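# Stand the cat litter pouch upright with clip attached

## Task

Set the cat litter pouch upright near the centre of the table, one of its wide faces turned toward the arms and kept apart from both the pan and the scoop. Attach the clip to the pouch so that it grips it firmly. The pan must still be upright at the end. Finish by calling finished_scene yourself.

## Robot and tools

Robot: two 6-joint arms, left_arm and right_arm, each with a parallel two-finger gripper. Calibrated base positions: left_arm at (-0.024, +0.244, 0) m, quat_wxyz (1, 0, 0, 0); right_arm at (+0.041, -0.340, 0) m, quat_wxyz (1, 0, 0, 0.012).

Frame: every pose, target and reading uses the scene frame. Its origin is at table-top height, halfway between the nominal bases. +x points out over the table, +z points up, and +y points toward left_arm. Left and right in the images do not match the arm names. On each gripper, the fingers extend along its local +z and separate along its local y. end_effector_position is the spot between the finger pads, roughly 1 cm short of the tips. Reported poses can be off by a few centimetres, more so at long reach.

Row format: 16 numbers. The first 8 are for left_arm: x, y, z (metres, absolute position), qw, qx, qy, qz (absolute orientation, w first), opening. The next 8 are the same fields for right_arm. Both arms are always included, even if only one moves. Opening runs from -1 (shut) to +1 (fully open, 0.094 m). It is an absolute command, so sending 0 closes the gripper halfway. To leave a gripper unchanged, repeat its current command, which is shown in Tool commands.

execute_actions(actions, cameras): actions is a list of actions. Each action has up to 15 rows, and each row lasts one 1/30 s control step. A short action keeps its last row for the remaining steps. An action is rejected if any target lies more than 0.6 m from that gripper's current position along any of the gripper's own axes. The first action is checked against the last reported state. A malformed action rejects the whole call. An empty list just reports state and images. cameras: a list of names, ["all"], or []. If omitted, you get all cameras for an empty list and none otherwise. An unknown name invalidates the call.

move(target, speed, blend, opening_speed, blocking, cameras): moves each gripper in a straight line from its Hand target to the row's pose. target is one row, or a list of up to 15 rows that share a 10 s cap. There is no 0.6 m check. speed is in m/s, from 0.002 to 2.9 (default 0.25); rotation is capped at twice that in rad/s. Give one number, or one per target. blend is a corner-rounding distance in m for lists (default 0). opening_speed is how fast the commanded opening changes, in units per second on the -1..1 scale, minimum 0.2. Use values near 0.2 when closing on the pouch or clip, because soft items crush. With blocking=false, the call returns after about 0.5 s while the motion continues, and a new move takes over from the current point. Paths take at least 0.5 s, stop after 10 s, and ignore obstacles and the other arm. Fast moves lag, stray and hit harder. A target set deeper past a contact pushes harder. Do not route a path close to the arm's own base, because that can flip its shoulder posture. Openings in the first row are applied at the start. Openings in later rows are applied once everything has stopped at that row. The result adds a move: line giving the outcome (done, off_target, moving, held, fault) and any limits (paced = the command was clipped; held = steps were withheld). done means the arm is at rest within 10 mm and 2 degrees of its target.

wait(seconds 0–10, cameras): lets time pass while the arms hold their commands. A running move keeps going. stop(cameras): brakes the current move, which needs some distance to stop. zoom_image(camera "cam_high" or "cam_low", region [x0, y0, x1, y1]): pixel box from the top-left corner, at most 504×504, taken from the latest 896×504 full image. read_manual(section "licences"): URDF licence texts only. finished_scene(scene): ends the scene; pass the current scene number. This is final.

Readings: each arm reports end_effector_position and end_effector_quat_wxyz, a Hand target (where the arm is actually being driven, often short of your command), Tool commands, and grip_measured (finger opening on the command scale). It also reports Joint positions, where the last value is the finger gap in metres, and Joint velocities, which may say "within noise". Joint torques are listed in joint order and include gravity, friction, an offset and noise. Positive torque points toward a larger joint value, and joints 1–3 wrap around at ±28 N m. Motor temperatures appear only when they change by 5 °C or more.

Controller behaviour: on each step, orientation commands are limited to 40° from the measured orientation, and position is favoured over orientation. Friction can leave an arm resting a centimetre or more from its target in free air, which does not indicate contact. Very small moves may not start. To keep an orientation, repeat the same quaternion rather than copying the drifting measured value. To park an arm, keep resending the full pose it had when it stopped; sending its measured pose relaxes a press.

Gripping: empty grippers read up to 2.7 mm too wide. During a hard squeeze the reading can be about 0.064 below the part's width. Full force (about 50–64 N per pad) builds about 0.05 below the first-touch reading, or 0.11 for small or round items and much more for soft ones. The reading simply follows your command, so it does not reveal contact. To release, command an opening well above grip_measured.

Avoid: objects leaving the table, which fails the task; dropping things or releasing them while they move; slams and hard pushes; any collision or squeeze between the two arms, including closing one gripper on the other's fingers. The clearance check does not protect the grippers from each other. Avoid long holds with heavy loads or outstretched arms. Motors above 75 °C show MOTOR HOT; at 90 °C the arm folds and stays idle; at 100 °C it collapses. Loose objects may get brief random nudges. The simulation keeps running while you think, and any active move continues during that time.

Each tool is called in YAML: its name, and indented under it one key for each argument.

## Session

execute_actions:
  actions: []

Scene clock: 0.00 s.
left_arm: end_effector_position=(+0.1681, +0.5915, +0.1738) grip_measured=+1.000 end_effector_quat_wxyz=(-0.401, +0.723, -0.498, -0.263) | right_arm: end_effector_position=(+0.3793, -0.5114, +0.1383) grip_measured=+1.000 end_effector_quat_wxyz=(+0.661, +0.421, +0.621, -0.029)
Joint positions: left_arm=[0.805 1.402 0.912 -0.226 -0.605 -0.848 0.094] | right_arm=[-0.353 1.501 0.26 1.11 0.308 0.592 0.094]
Joint velocities: within noise
Joint torques (N m): no reading
Motor temperatures (°C): left_arm=[29 31 33 29 28 30 28] | right_arm=[27 32 31 28 26 27 28]
Heat: left arm: 33 °C; right arm: 32 °C.
Hand target: left_arm +0.1669, +0.5919, +0.1785; -0.403, +0.722, -0.495, -0.266 | right_arm +0.3797, -0.5119, +0.1393; +0.661, +0.419, +0.621, -0.032
Tool commands: left_gripper/opening=+1.0 right_gripper/opening=+1.0

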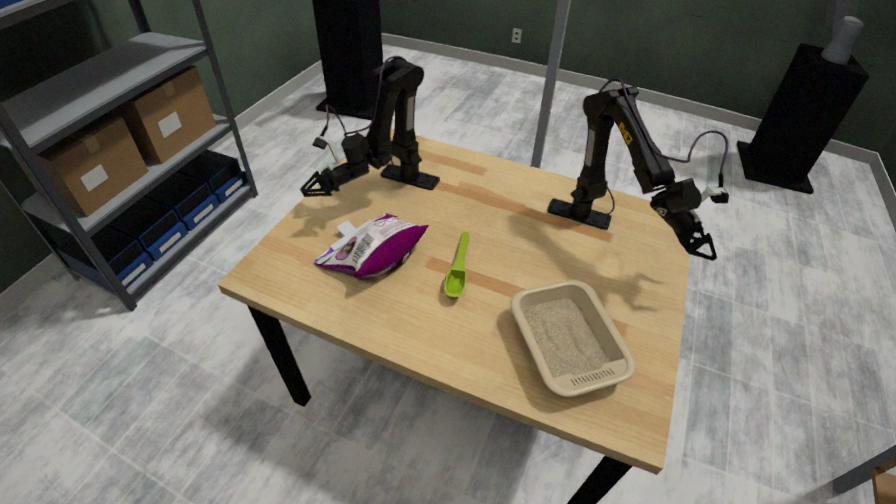

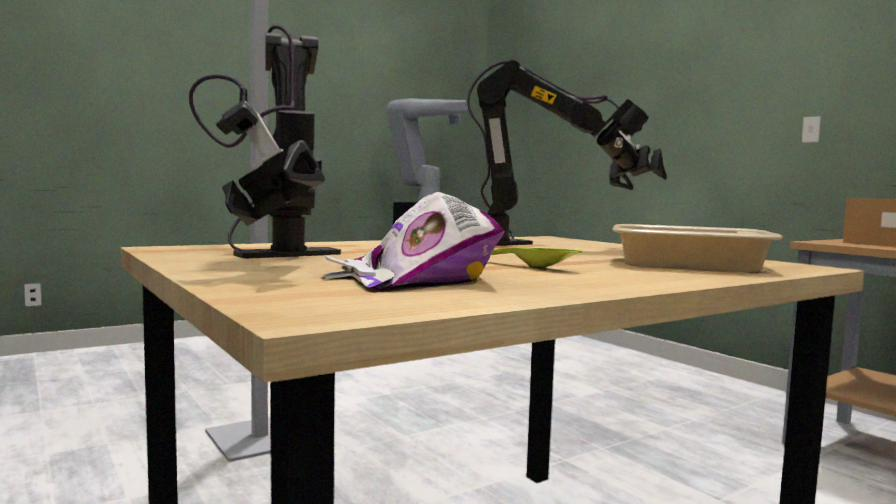

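zoom_image:
  camera: "cam_high"
  region: [300, 195, 480, 305]

zoom_image:
  camera: "cam_high"
  region: [310, 205, 400, 285]

zoom_image:
  camera: "cam_low"
  region: [310, 180, 530, 300]

Scaled by 2.800.

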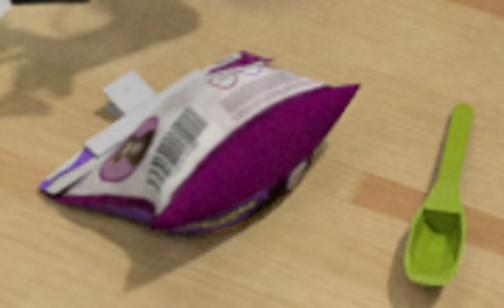

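Scaled by 5.600.

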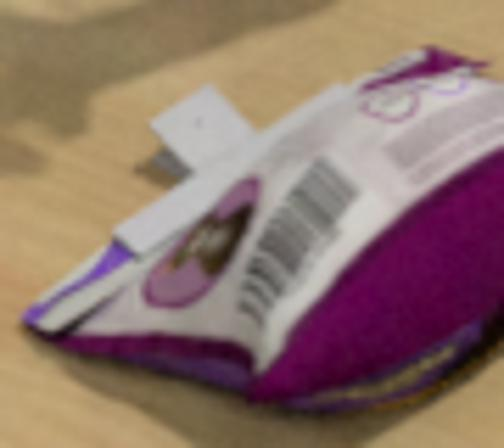

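Scaled by 2.291.

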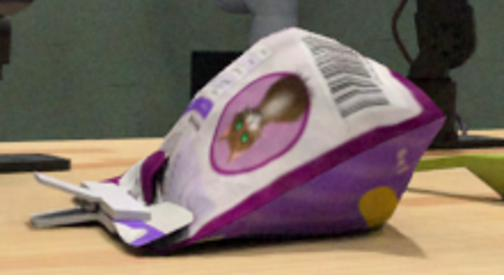

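move:
  target:
    - [0.28,0.25,0.20,0,-0.109,0.994,0,0.3,0.324,-0.483,0.13,0.0799,0.1638,0.8838,0.4311,-0.4]
    - [0.28,-0.05,0.13,0,-0.109,0.994,0,0.3,0.341,-0.439,0.08,0.0799,0.1638,0.8838,0.4311,-0.5]
  cameras: ["all"]
  speed: 0.3

zoom_image:
  camera: "cam_high"
  region: [300, 180, 420, 270]

zoom_image:
  camera: "cam_high"
  region: [400, 200, 520, 310]

zoom_image:
  camera: "cam_low"
  region: [270, 160, 530, 300]

Scene clock: 7.77 s.
left_arm: end_effector_position=(+0.2766, -0.0509, +0.1308) grip_measured=+0.301 end_effector_quat_wxyz=(-0.001, -0.105, +0.994, -0.005) | right_arm: end_effector_position=(+0.3380, -0.4422, +0.0809) grip_measured=-0.498 end_effector_quat_wxyz=(+0.071, +0.167, +0.886, +0.426)
Joint positions: left_arm=[-0.775 2.181 2.117 -1.5 0.008 -0.985 0.061] | right_arm=[-0.778 2.042 1.401 -1.384 -0.799 -0.575 0.024]
Joint torques (N m): left_arm=[0.28 -9.48 8.05 0.3 -0.12 -0.05] | right_arm=[0.58 -9.06 3.9 -0.45 -0.67 -0.05]
Heat: left arm: 35 °C; right arm: 33 °C.
Hand target: left_arm +0.2800, -0.0500, +0.1301; +0.000, -0.109, +0.994, +0.000 | right_arm +0.3409, -0.4390, +0.0801; +0.080, +0.164, +0.884, +0.431
Off the commanded pose: left_arm 0.004 m, 1 deg | right_arm 0.004 m, 1 deg.
move: done

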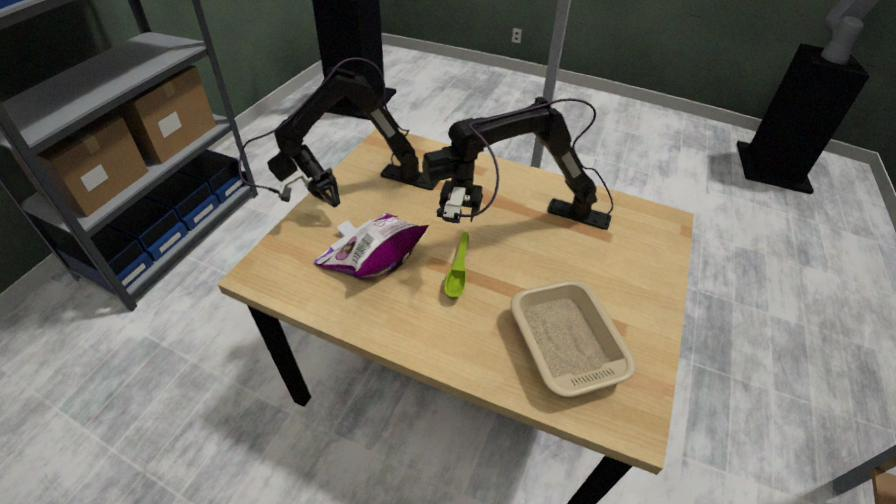

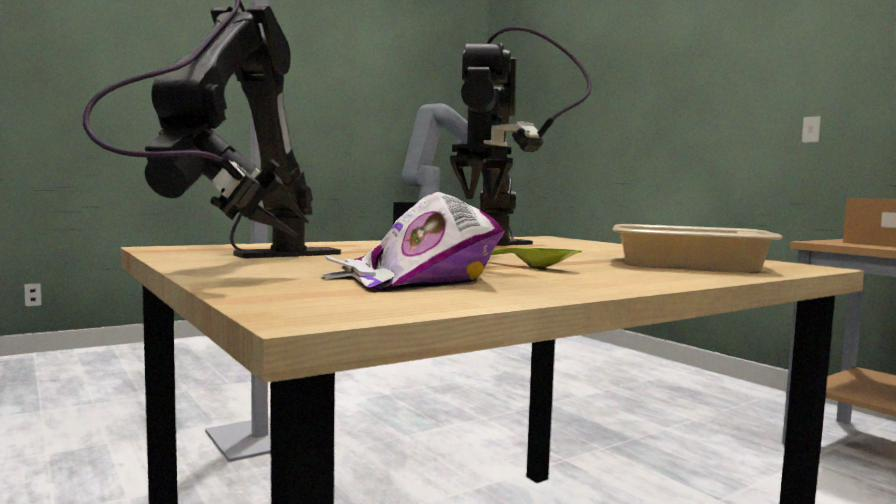

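Scaled by 4.200.

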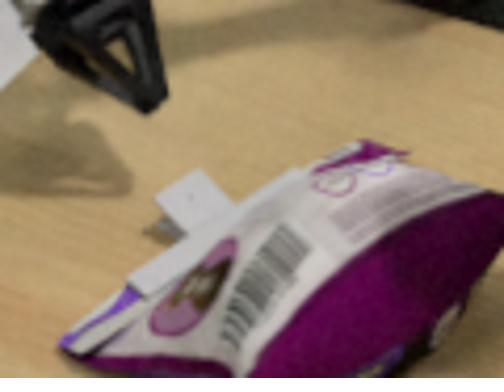

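Scaled by 4.200.

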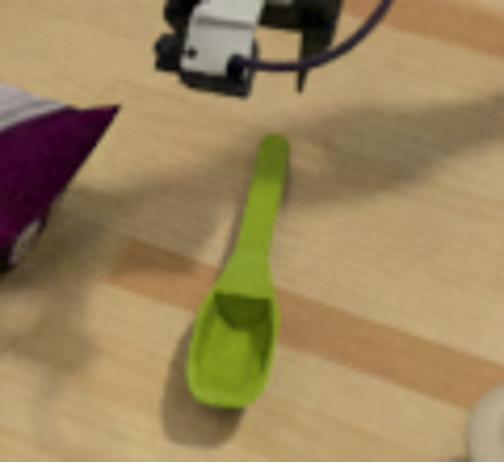

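Scaled by 1.938.

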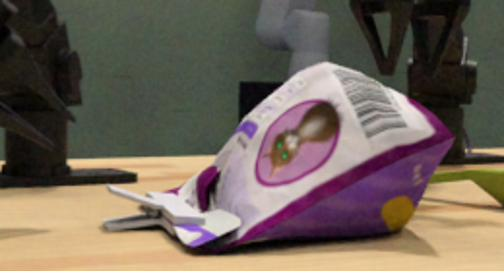

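move:
  target:
    - [0.288,-0.043,0.08,0,-0.0785,0.997,0,0.1,0.345,-0.436,0.070,0.0799,0.1638,0.8838,0.4311,-0.5]
    - [0.288,-0.043,0.022,0,-0.0785,0.997,0,0.1,0.3515,-0.433,0.055,0.0799,0.1638,0.8838,0.4311,-0.5]
  cameras: ["all"]
  speed: 0.1

zoom_image:
  camera: "cam_high"
  region: [310, 190, 380, 260]

zoom_image:
  camera: "cam_high"
  region: [400, 200, 520, 310]

zoom_image:
  camera: "cam_low"
  region: [270, 180, 430, 300]

Scene clock: 10.17 s.
left_arm: end_effector_position=(+0.2863, -0.0456, +0.0306) grip_measured=+0.101 end_effector_quat_wxyz=(+0.001, -0.079, +0.997, -0.007) | right_arm: end_effector_position=(+0.3491, -0.4377, +0.0611) grip_measured=-0.498 end_effector_quat_wxyz=(+0.079, +0.165, +0.888, +0.421)
Joint positions: left_arm=[-0.75 2.2 1.748 -1.108 0.008 -0.908 0.052] | right_arm=[-0.747 2.067 1.365 -1.27 -0.813 -0.53 0.024]
Joint torques (N m): left_arm=[0.28 -9.47 5.46 0.53 -0.11 0.04] | right_arm=[0.68 -7.83 3.64 -0.39 -0.68 -0.06]
Heat: left arm: 35 °C; right arm: 34 °C.
Hand target: left_arm +0.2879, -0.0429, +0.0221; +0.000, -0.079, +0.997, +0.000 | right_arm +0.3512, -0.4330, +0.0551; +0.080, +0.164, +0.884, +0.431
Off the commanded pose: left_arm 0.009 m, 1 deg | right_arm 0.008 m, 1 deg.
move: done

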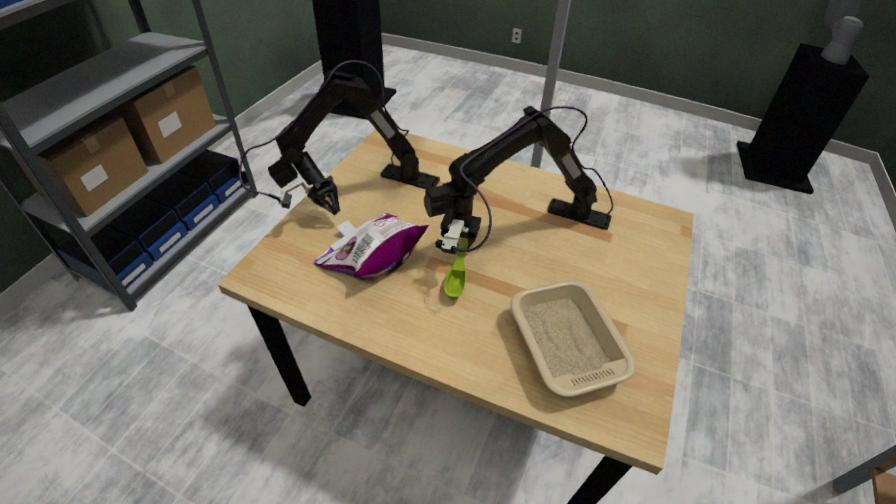

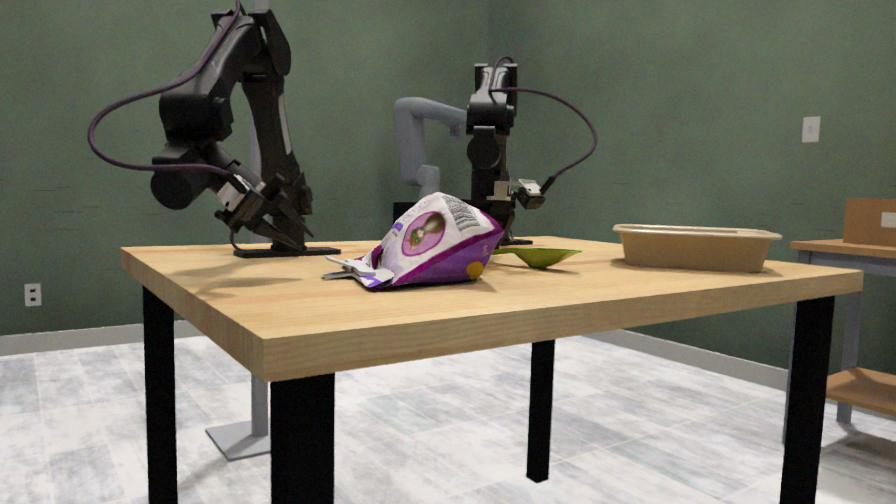

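Scaled by 7.200.

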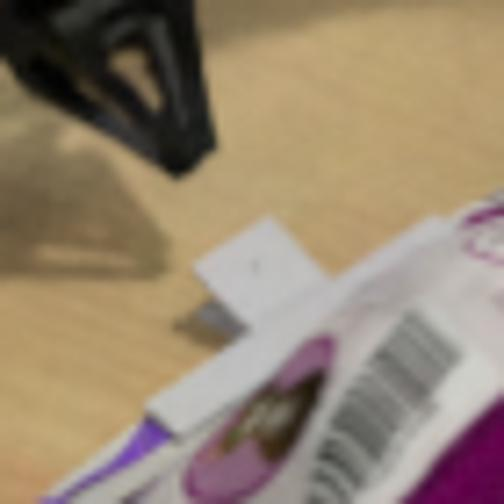

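Scaled by 4.200.

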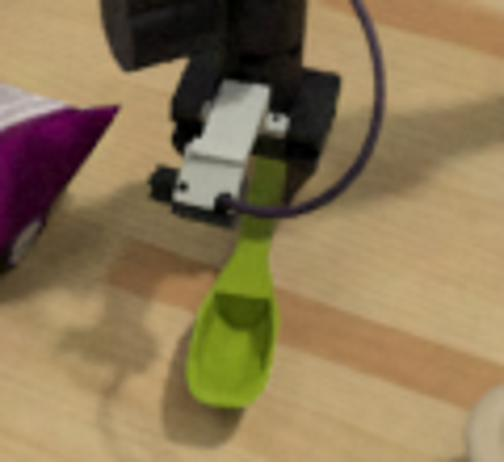

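Scaled by 3.150.

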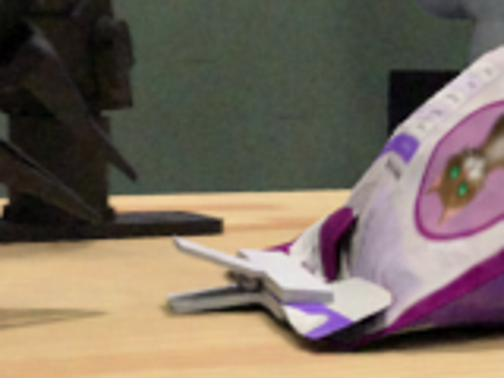

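move:
  target: [0.288,-0.043,0.022,0,-0.0785,0.997,0,-1,0.3672,-0.3995,0.0255,0.0799,0.1638,0.8838,0.4311,-0.5]
  cameras: ["all"]
  speed: 0.04
  opening_speed: 0.8

zoom_image:
  camera: "cam_high"
  region: [310, 190, 380, 260]

zoom_image:
  camera: "cam_high"
  region: [400, 200, 520, 310]

zoom_image:
  camera: "cam_low"
  region: [270, 180, 430, 300]

Scene clock: 12.40 s.
left_arm: end_effector_position=(+0.2868, -0.0461, +0.0306) grip_measured=-0.590 end_effector_quat_wxyz=(+0.002, -0.078, +0.997, -0.008) | right_arm: end_effector_position=(+0.3666, -0.4049, +0.0314) grip_measured=-0.498 end_effector_quat_wxyz=(+0.081, +0.165, +0.889, +0.421)
Joint positions: left_arm=[-0.75 2.2 1.748 -1.105 0.008 -0.906 0.019] | right_arm=[-0.64 2.069 1.246 -1.033 -0.85 -0.379 0.024]
Joint torques (N m): left_arm=[0.29 -9.68 5.42 0.59 -0.08 0.03] | right_arm=[0.47 -7.46 3.36 -0.15 -0.76 -0.09]
Heat: left arm: 36 °C; right arm: 34 °C.
Hand target: left_arm +0.2879, -0.0430, +0.0221; +0.000, -0.078, +0.997, +0.000 | right_arm +0.3670, -0.3995, +0.0257; +0.080, +0.164, +0.884, +0.431
Off the commanded pose: left_arm 0.009 m, 1 deg | right_arm 0.008 m, 1 deg.
move: done

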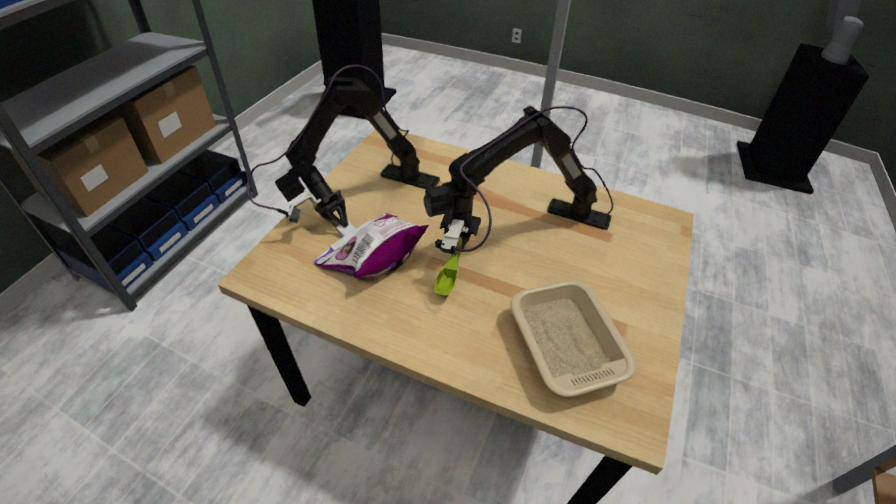

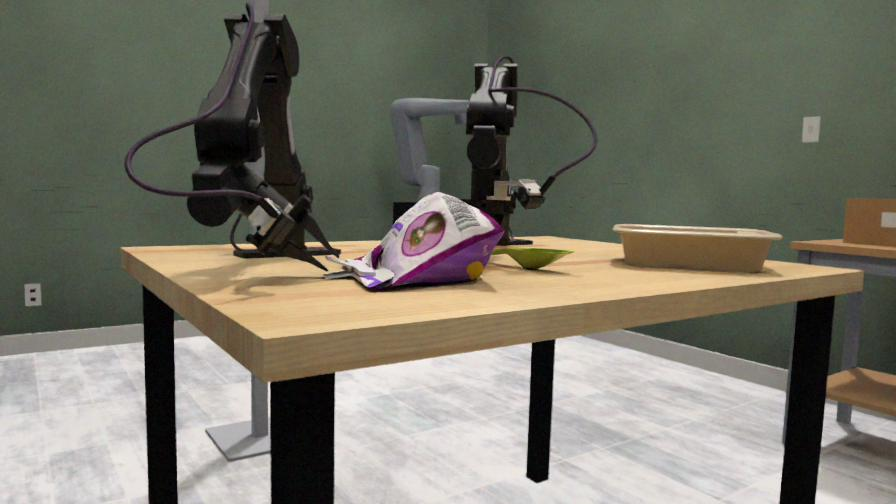

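Scaled by 7.200.

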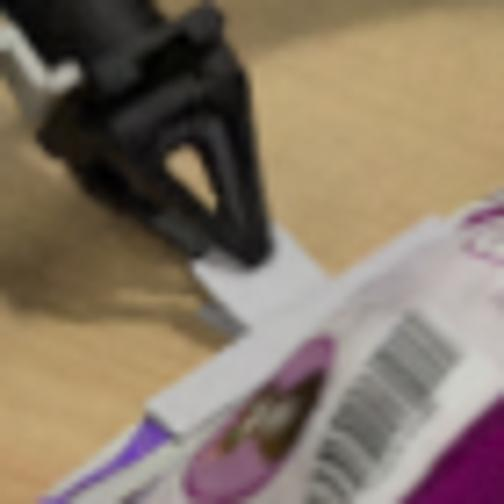

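Scaled by 4.200.

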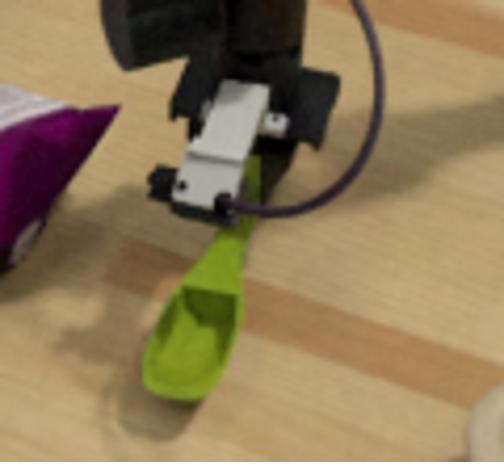

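Scaled by 3.150.

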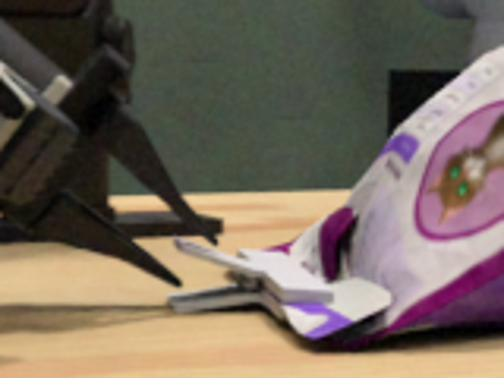

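move:
  target: [0.288,-0.043,0.10,0,-0.0785,0.997,0,-1,0.3700,-0.3920,0.026,0.0799,0.1638,0.8838,0.4311,-0.5]
  cameras: ["all"]
  speed: 0.1

zoom_image:
  camera: "cam_high"
  region: [310, 190, 380, 260]

zoom_image:
  camera: "cam_low"
  region: [270, 180, 430, 300]

Scene clock: 14.13 s.
left_arm: end_effector_position=(+0.2832, -0.0427, +0.0877) grip_measured=-0.590 end_effector_quat_wxyz=(-0.013, -0.078, +0.997, +0.008) | right_arm: end_effector_position=(+0.3688, -0.3973, +0.0280) grip_measured=-0.498 end_effector_quat_wxyz=(+0.076, +0.168, +0.887, +0.423)
Joint positions: left_arm=[-0.75 2.2 1.975 -1.375 0.008 -0.906 0.019] | right_arm=[-0.618 2.069 1.229 -1.002 -0.857 -0.344 0.024]
Joint torques (N m): left_arm=[0.44 -12.1 8.21 0.26 -0.13 0.03] | right_arm=[0.66 -8.24 3.4 -0.19 -0.76 -0.02]
Heat: left arm: 36 °C; right arm: 34 °C.
Hand target: left_arm +0.2878, -0.0429, +0.0998; +0.000, -0.078, +0.997, +0.000 | right_arm +0.3699, -0.3921, +0.0261; +0.080, +0.164, +0.884, +0.431
Off the commanded pose: left_arm 0.013 m, 2 deg | right_arm 0.006 m, 1 deg.
move: off_target (left_arm)

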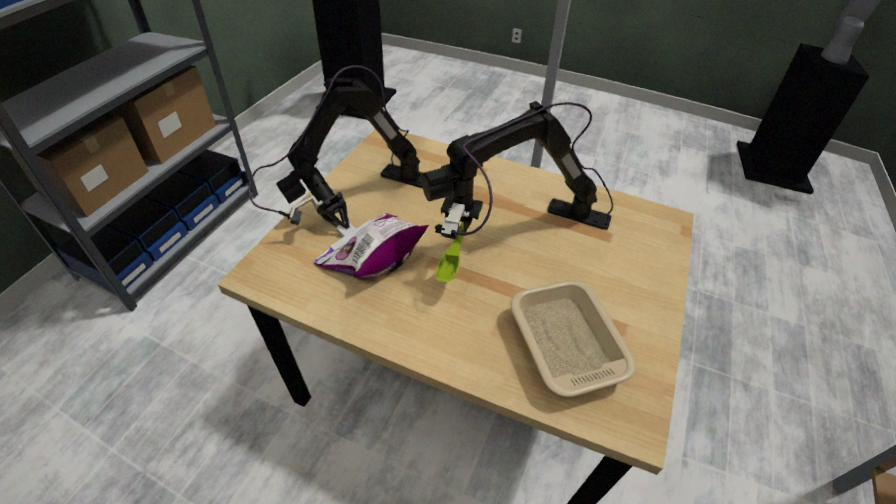

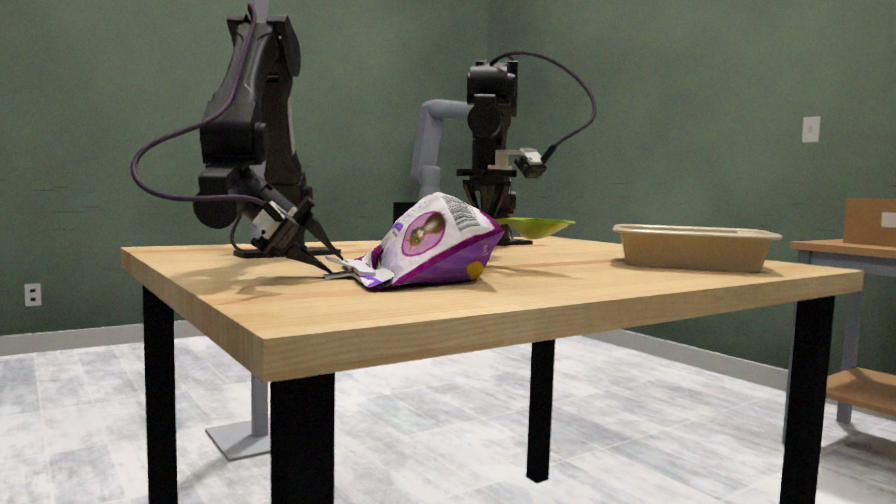

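Scaled by 7.200.

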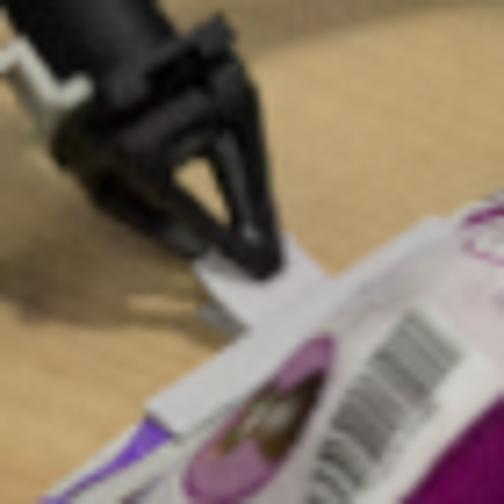

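Scaled by 3.150.

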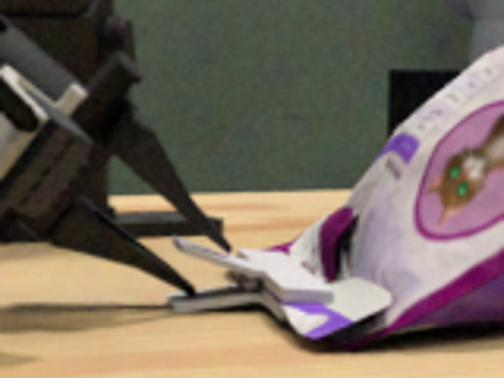

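move:
  target:
    - [0.21,-0.01,0.10,0.0,0.32,0.947,0,-1,0.3700,-0.3920,0.026,0.0799,0.1638,0.8838,0.4311,-1]
    - [0.10,0.03,0.09,0,0.7071,0.7071,0,-1,0.3700,-0.3920,0.026,0.0799,0.1638,0.8838,0.4311,-1]
    - [0.10,0.03,0.025,0,0.7071,0.7071,0,-1,0.3700,-0.3920,0.026,0.0799,0.1638,0.8838,0.4311,-1]
  cameras: ["all"]
  speed: [0.3,0.3,0.1]
  opening_speed: 0.3

zoom_image:
  camera: "cam_high"
  region: [310, 190, 380, 260]

zoom_image:
  camera: "cam_low"
  region: [270, 180, 430, 300]

zoom_image:
  camera: "cam_high"
  region: [400, 150, 560, 270]

Scene clock: 19.97 s.
left_arm: end_effector_position=(+0.1003, +0.0304, +0.0292) grip_measured=-0.590 end_effector_quat_wxyz=(+0.001, +0.705, +0.709, +0.000) | right_arm: end_effector_position=(+0.3721, -0.3897, +0.0390) grip_measured=-0.937 end_effector_quat_wxyz=(+0.089, +0.163, +0.871, +0.454)
Joint positions: left_arm=[-1.048 1.562 0.892 -0.9 0 0.517 0.019] | right_arm=[-0.618 2.069 1.229 -1.026 -0.93 -0.373 0.003]
Joint torques (N m): left_arm=[-0.02 -4.22 5.11 0.59 0.02 0.02] | right_arm=[0.72 -8.31 3.58 0.03 0.01 0.3]
Heat: left arm: 36 °C; right arm: 35 °C.
Hand target: left_arm +0.0999, +0.0301, +0.0250; +0.000, +0.707, +0.707, +0.000 | right_arm +0.3699, -0.3923, +0.0265; +0.080, +0.164, +0.883, +0.432
Off the commanded pose: left_arm 0.004 m, 0 deg | right_arm 0.013 m, 3 deg.
move: off_target (right_arm)

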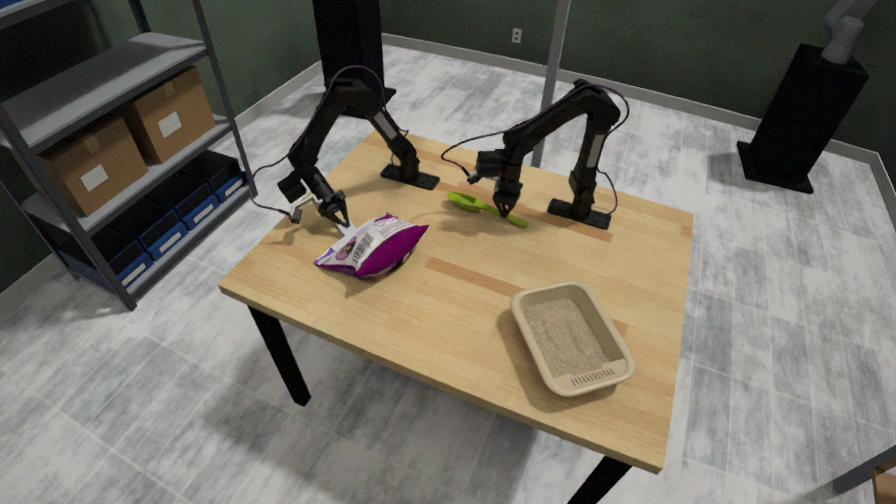

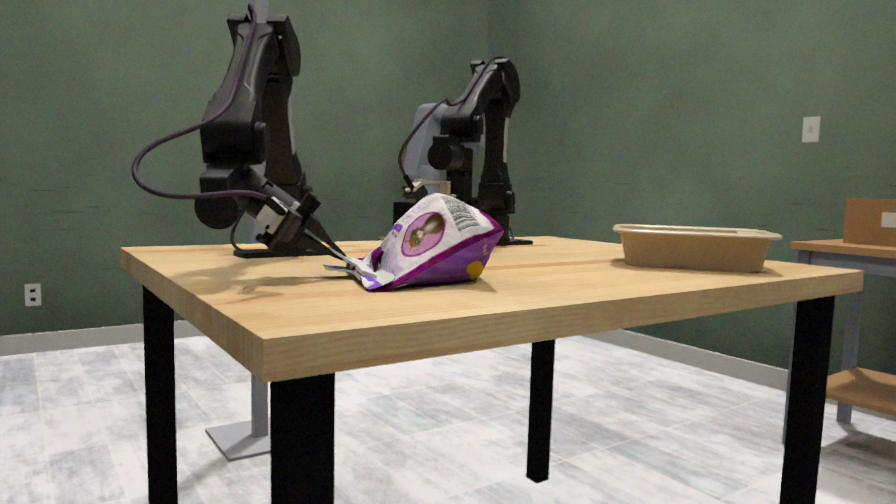

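Scaled by 7.200.

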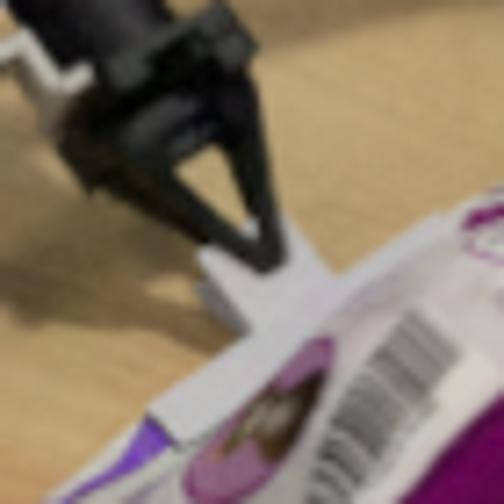

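Scaled by 3.150.

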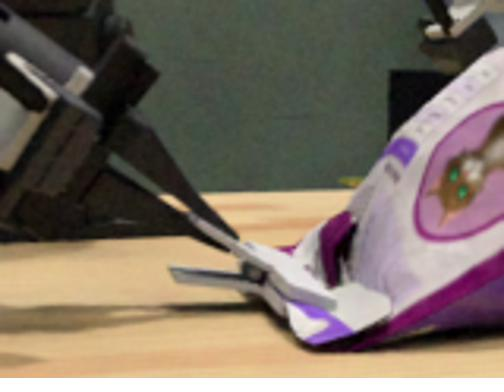

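Scaled by 3.150.

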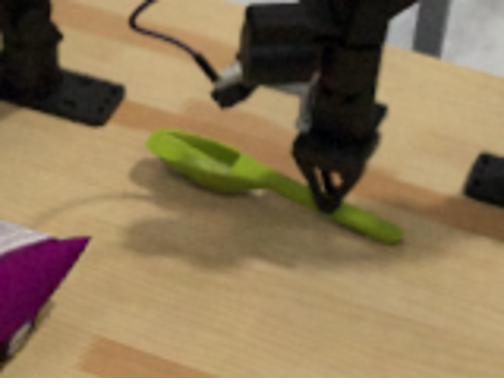

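move:
  target:
    - [0.10,0.03,0.025,0,0.7071,0.7071,0,-0.2,0.3747,-0.380,0.080,0.0623,0.1712,0.9240,0.3363,-1]
    - [0.11,0.03,0.12,0,0.7071,0.7071,0,-0.2,0.384,-0.3556,0.126,0.0394,0.1779,0.96,0.2128,-1]
  cameras: ["all"]
  speed: 0.08

zoom_image:
  camera: "cam_high"
  region: [300, 180, 440, 290]

zoom_image:
  camera: "cam_low"
  region: [270, 150, 530, 300]

Scene clock: 24.67 s.
left_arm: end_effector_position=(+0.1069, +0.0323, +0.1090) grip_measured=-0.201 end_effector_quat_wxyz=(-0.016, +0.707, +0.707, +0.004) | right_arm: end_effector_position=(+0.3854, -0.3549, +0.1033) grip_measured=-0.939 end_effector_quat_wxyz=(+0.025, +0.184, +0.958, +0.220)
Joint positions: left_arm=[-1.022 1.519 1.18 -1.265 0 0.55 0.038] | right_arm=[-0.296 1.815 1.413 -1.155 -0.446 0.112 0.003]
Joint torques (N m): left_arm=[0.47 -6.82 8.16 0.29 -0.05 0.03] | right_arm=[0.28 -11.48 8.83 -0.25 -0.19 -0.06]
Motor temperatures (°C): left_arm=[29 35 36 30 28 30 29] | right_arm=[27 37 34 28 26 27 28]
Heat: left arm: 36 °C; right arm: 37 °C.
Hand target: left_arm +0.1099, +0.0302, +0.1198; +0.000, +0.707, +0.707, +0.000 | right_arm +0.3838, -0.3554, +0.1251; +0.040, +0.178, +0.960, +0.213
Off the commanded pose: left_arm 0.012 m, 2 deg | right_arm 0.023 m, 2 deg.
move: off_target (left_arm, right_arm)

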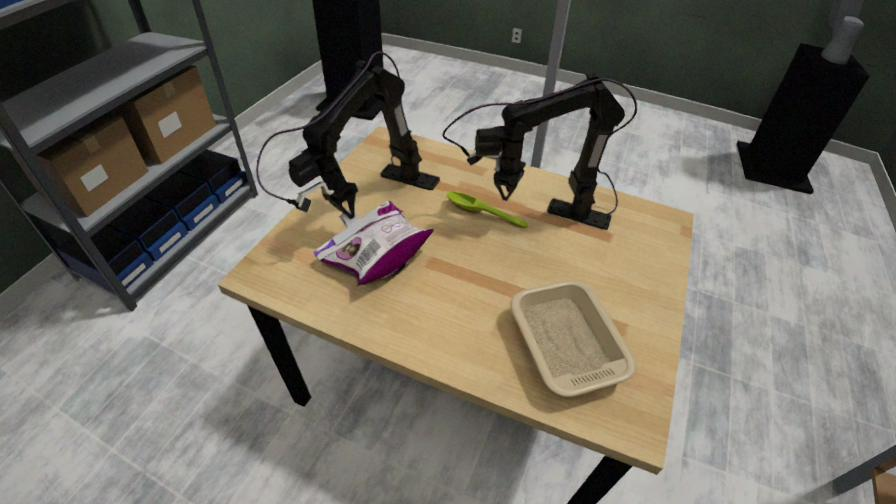

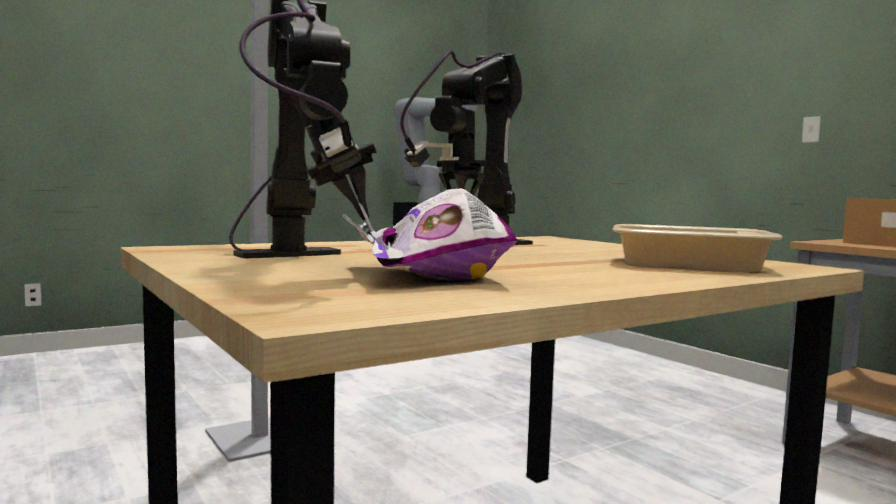

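Scaled by 3.600.

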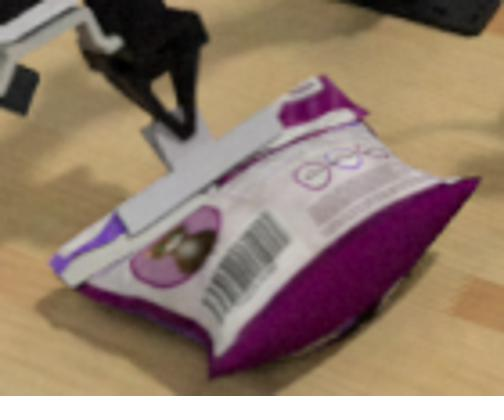

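Scaled by 1.938.

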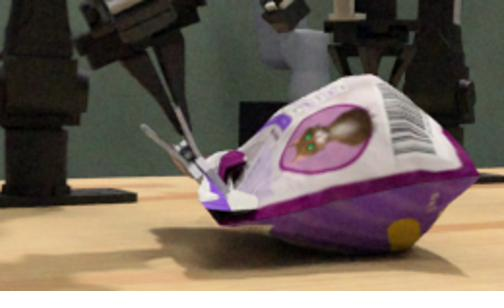

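move:
  target:
    - [0.22,0.10,0.19,0.1,0.3,0.94,0,-0.2,0.397,-0.322,0.170,0.0159,0.1815,0.9796,0.0857,-1]
    - [0.22,0.30,0.22,0.4617,0,0.887,0,-0.2,0.402,-0.308,0.210,0.0159,0.1815,0.9796,0.0857,-1]
    - [0.20,0.36,0.22,0.4617,0,0.887,0,-0.2,0.400,-0.300,0.255,0.0159,0.1815,0.9796,0.0857,-1]
  cameras: ["all"]
  speed: [0.2,0.2,0.08]
  blend: 0.02

zoom_image:
  camera: "cam_high"
  region: [300, 180, 440, 310]

zoom_image:
  camera: "cam_low"
  region: [270, 150, 530, 300]

Scene clock: 31.27 s.
left_arm: end_effector_position=(+0.1995, +0.3609, +0.2108) grip_measured=-0.201 end_effector_quat_wxyz=(+0.455, -0.004, +0.891, +0.001) | right_arm: end_effector_position=(+0.3985, -0.2947, +0.2223) grip_measured=-0.939 end_effector_quat_wxyz=(+0.047, +0.191, +0.974, +0.111)
Joint positions: left_arm=[0.964 0.868 0.828 -0.859 0.724 0.692 0.038] | right_arm=[0.002 1.835 1.965 -1.559 -0.197 0.427 0.003]
Joint torques (N m): left_arm=[0.49 -0.18 9.28 1.27 0.52 0.05] | right_arm=[-0.16 -12.49 9.89 0.32 0.13 0.04]
Heat: left arm: 36 °C; right arm: 39 °C.
Hand target: left_arm +0.2000, +0.3600, +0.2198; +0.462, +0.000, +0.887, +0.000 | right_arm +0.3984, -0.2997, +0.2537; +0.099, +0.189, +0.971, +0.109
Off the commanded pose: left_arm 0.009 m, 1 deg | right_arm 0.033 m, 5 deg.
joint sent to its limit (right arm) — joint 4 (wrist pitch), lower limit. The joint targets are off in orientation, not in position.
move: off_target (right_arm)

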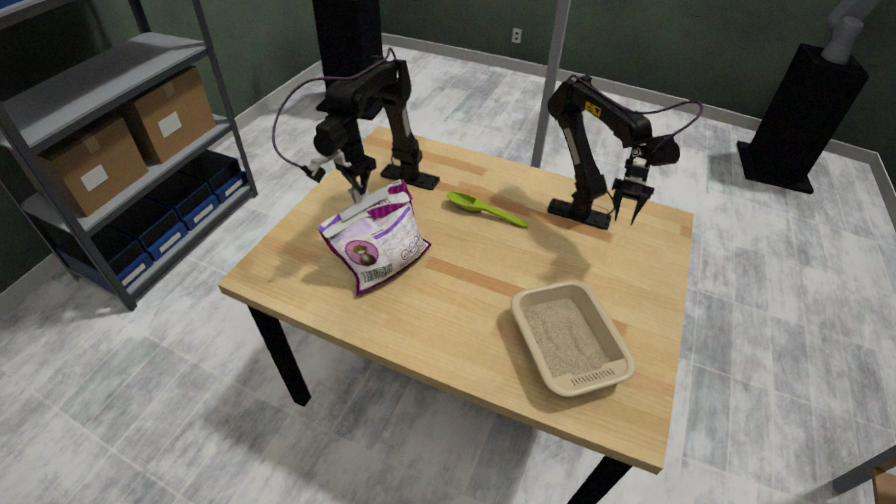

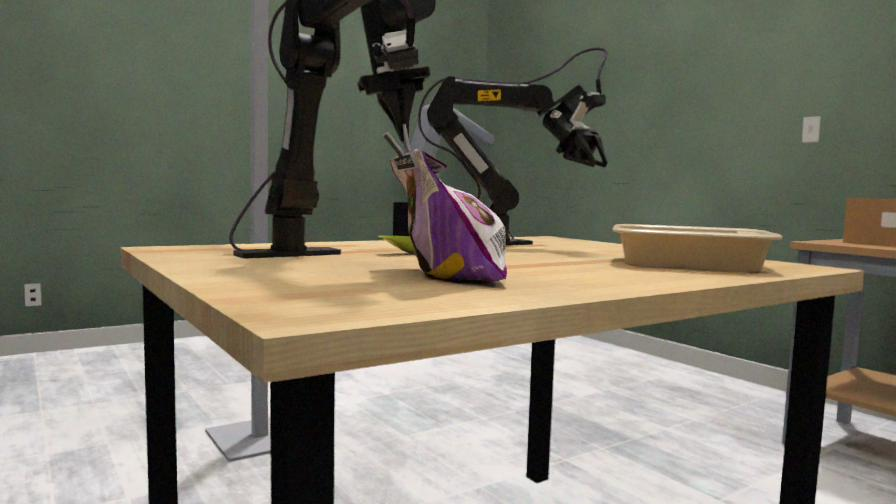

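Scaled by 3.600.

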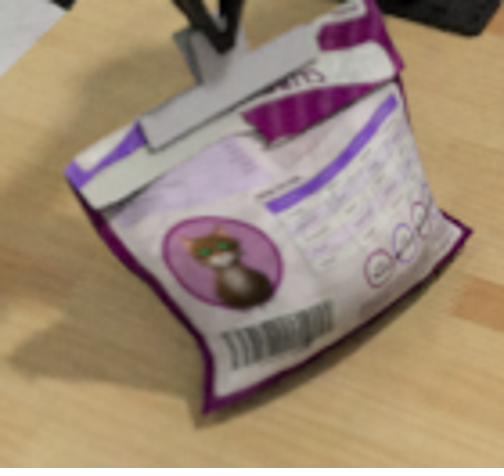

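Scaled by 1.938.

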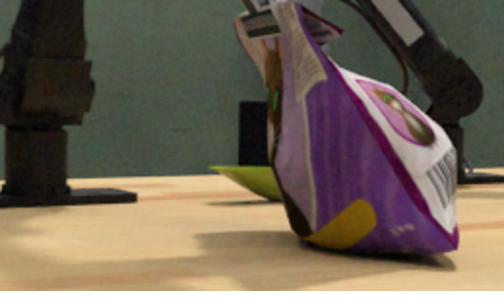

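move:
  target:
    - [0.20,0.36,0.22,0.4617,0,0.887,0,-0.2,0.390,-0.275,0.305,0.0061,0.0870,0.9938,0.0695,-1]
    - [0.20,0.36,0.22,0.4617,0,0.887,0,-0.2,0.36,-0.20,0.31,-0.0045,-0.2588,0.9658,0.0169,-1]
  cameras: ["all"]
  speed: [0.06,0.15]
  blend: 0.01

zoom_image:
  camera: "cam_high"
  region: [300, 180, 480, 310]

zoom_image:
  camera: "cam_low"
  region: [300, 120, 530, 300]

Scene clock: 36.97 s.
left_arm: end_effector_position=(+0.1994, +0.3606, +0.2109) grip_measured=-0.201 end_effector_quat_wxyz=(+0.455, -0.004, +0.891, +0.001) | right_arm: end_effector_position=(+0.3629, -0.2076, +0.2697) grip_measured=-0.940 end_effector_quat_wxyz=(+0.139, -0.238, +0.961, +0.029)
Joint positions: left_arm=[0.964 0.868 0.829 -0.86 0.725 0.693 0.038] | right_arm=[0.352 1.729 2.025 -1.583 -0.019 -0.107 0.003]
Joint torques (N m): left_arm=[0.35 -0.03 9.31 1.31 0.52 0.06] | right_arm=[1.2 -12.08 9.55 0.82 -0.2 -0.18]
Heat: left arm: 38 °C; right arm: 40 °C.
Hand target: left_arm +0.2000, +0.3600, +0.2199; +0.462, +0.000, +0.887, +0.000 | right_arm +0.3584, -0.2011, +0.3079; +0.205, -0.251, +0.945, +0.045
Off the commanded pose: left_arm 0.009 m, 1 deg | right_arm 0.041 m, 17 deg.
joint read past its limit (right arm) — joint 4 (wrist pitch), lower limit.
joint sent to its limit (right arm) — joint 4 (wrist pitch), lower limit. The joint targets are off in orientation, not in position.
move: off_target (right_arm)

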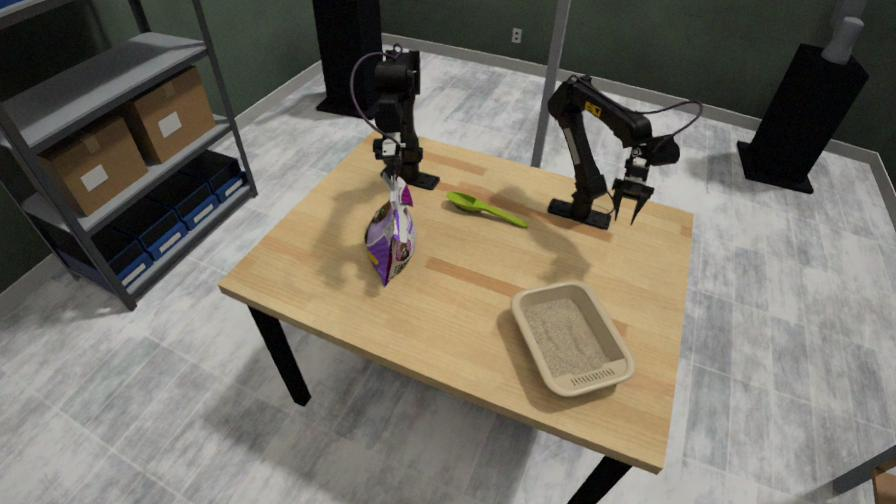

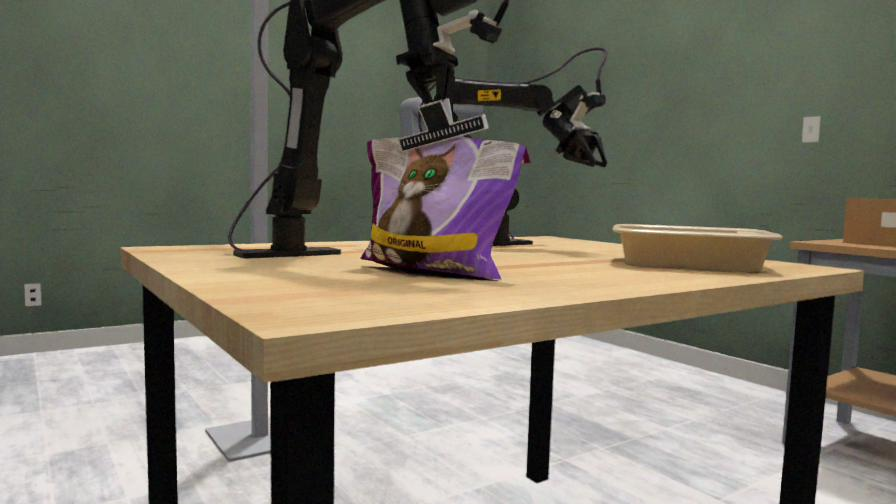

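Scaled by 2.800.

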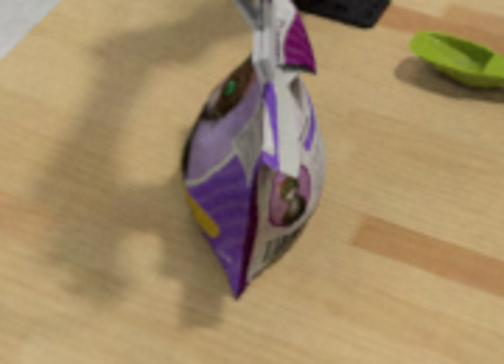

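Scaled by 2.191.

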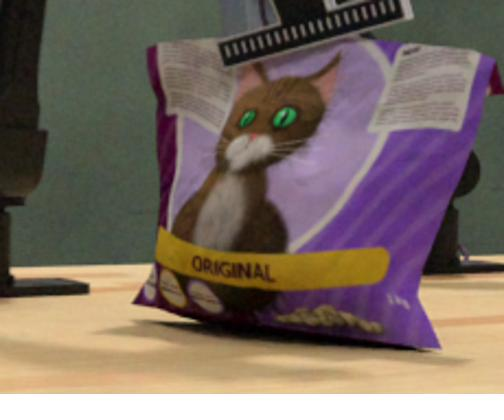

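zoom_image:
  camera: "cam_low"
  region: [360, 80, 540, 200]

zoom_image:
  camera: "cam_high"
  region: [350, 160, 450, 250]

Scaled by 2.800.

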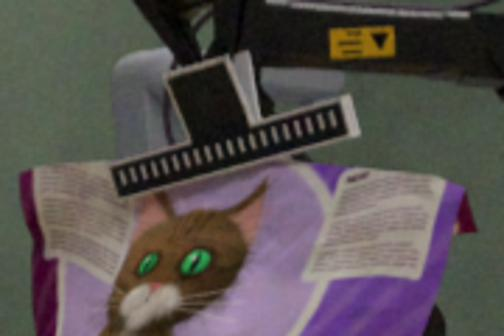

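Scaled by 5.040.

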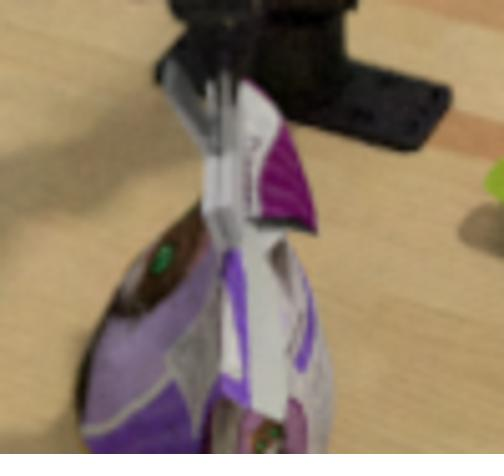

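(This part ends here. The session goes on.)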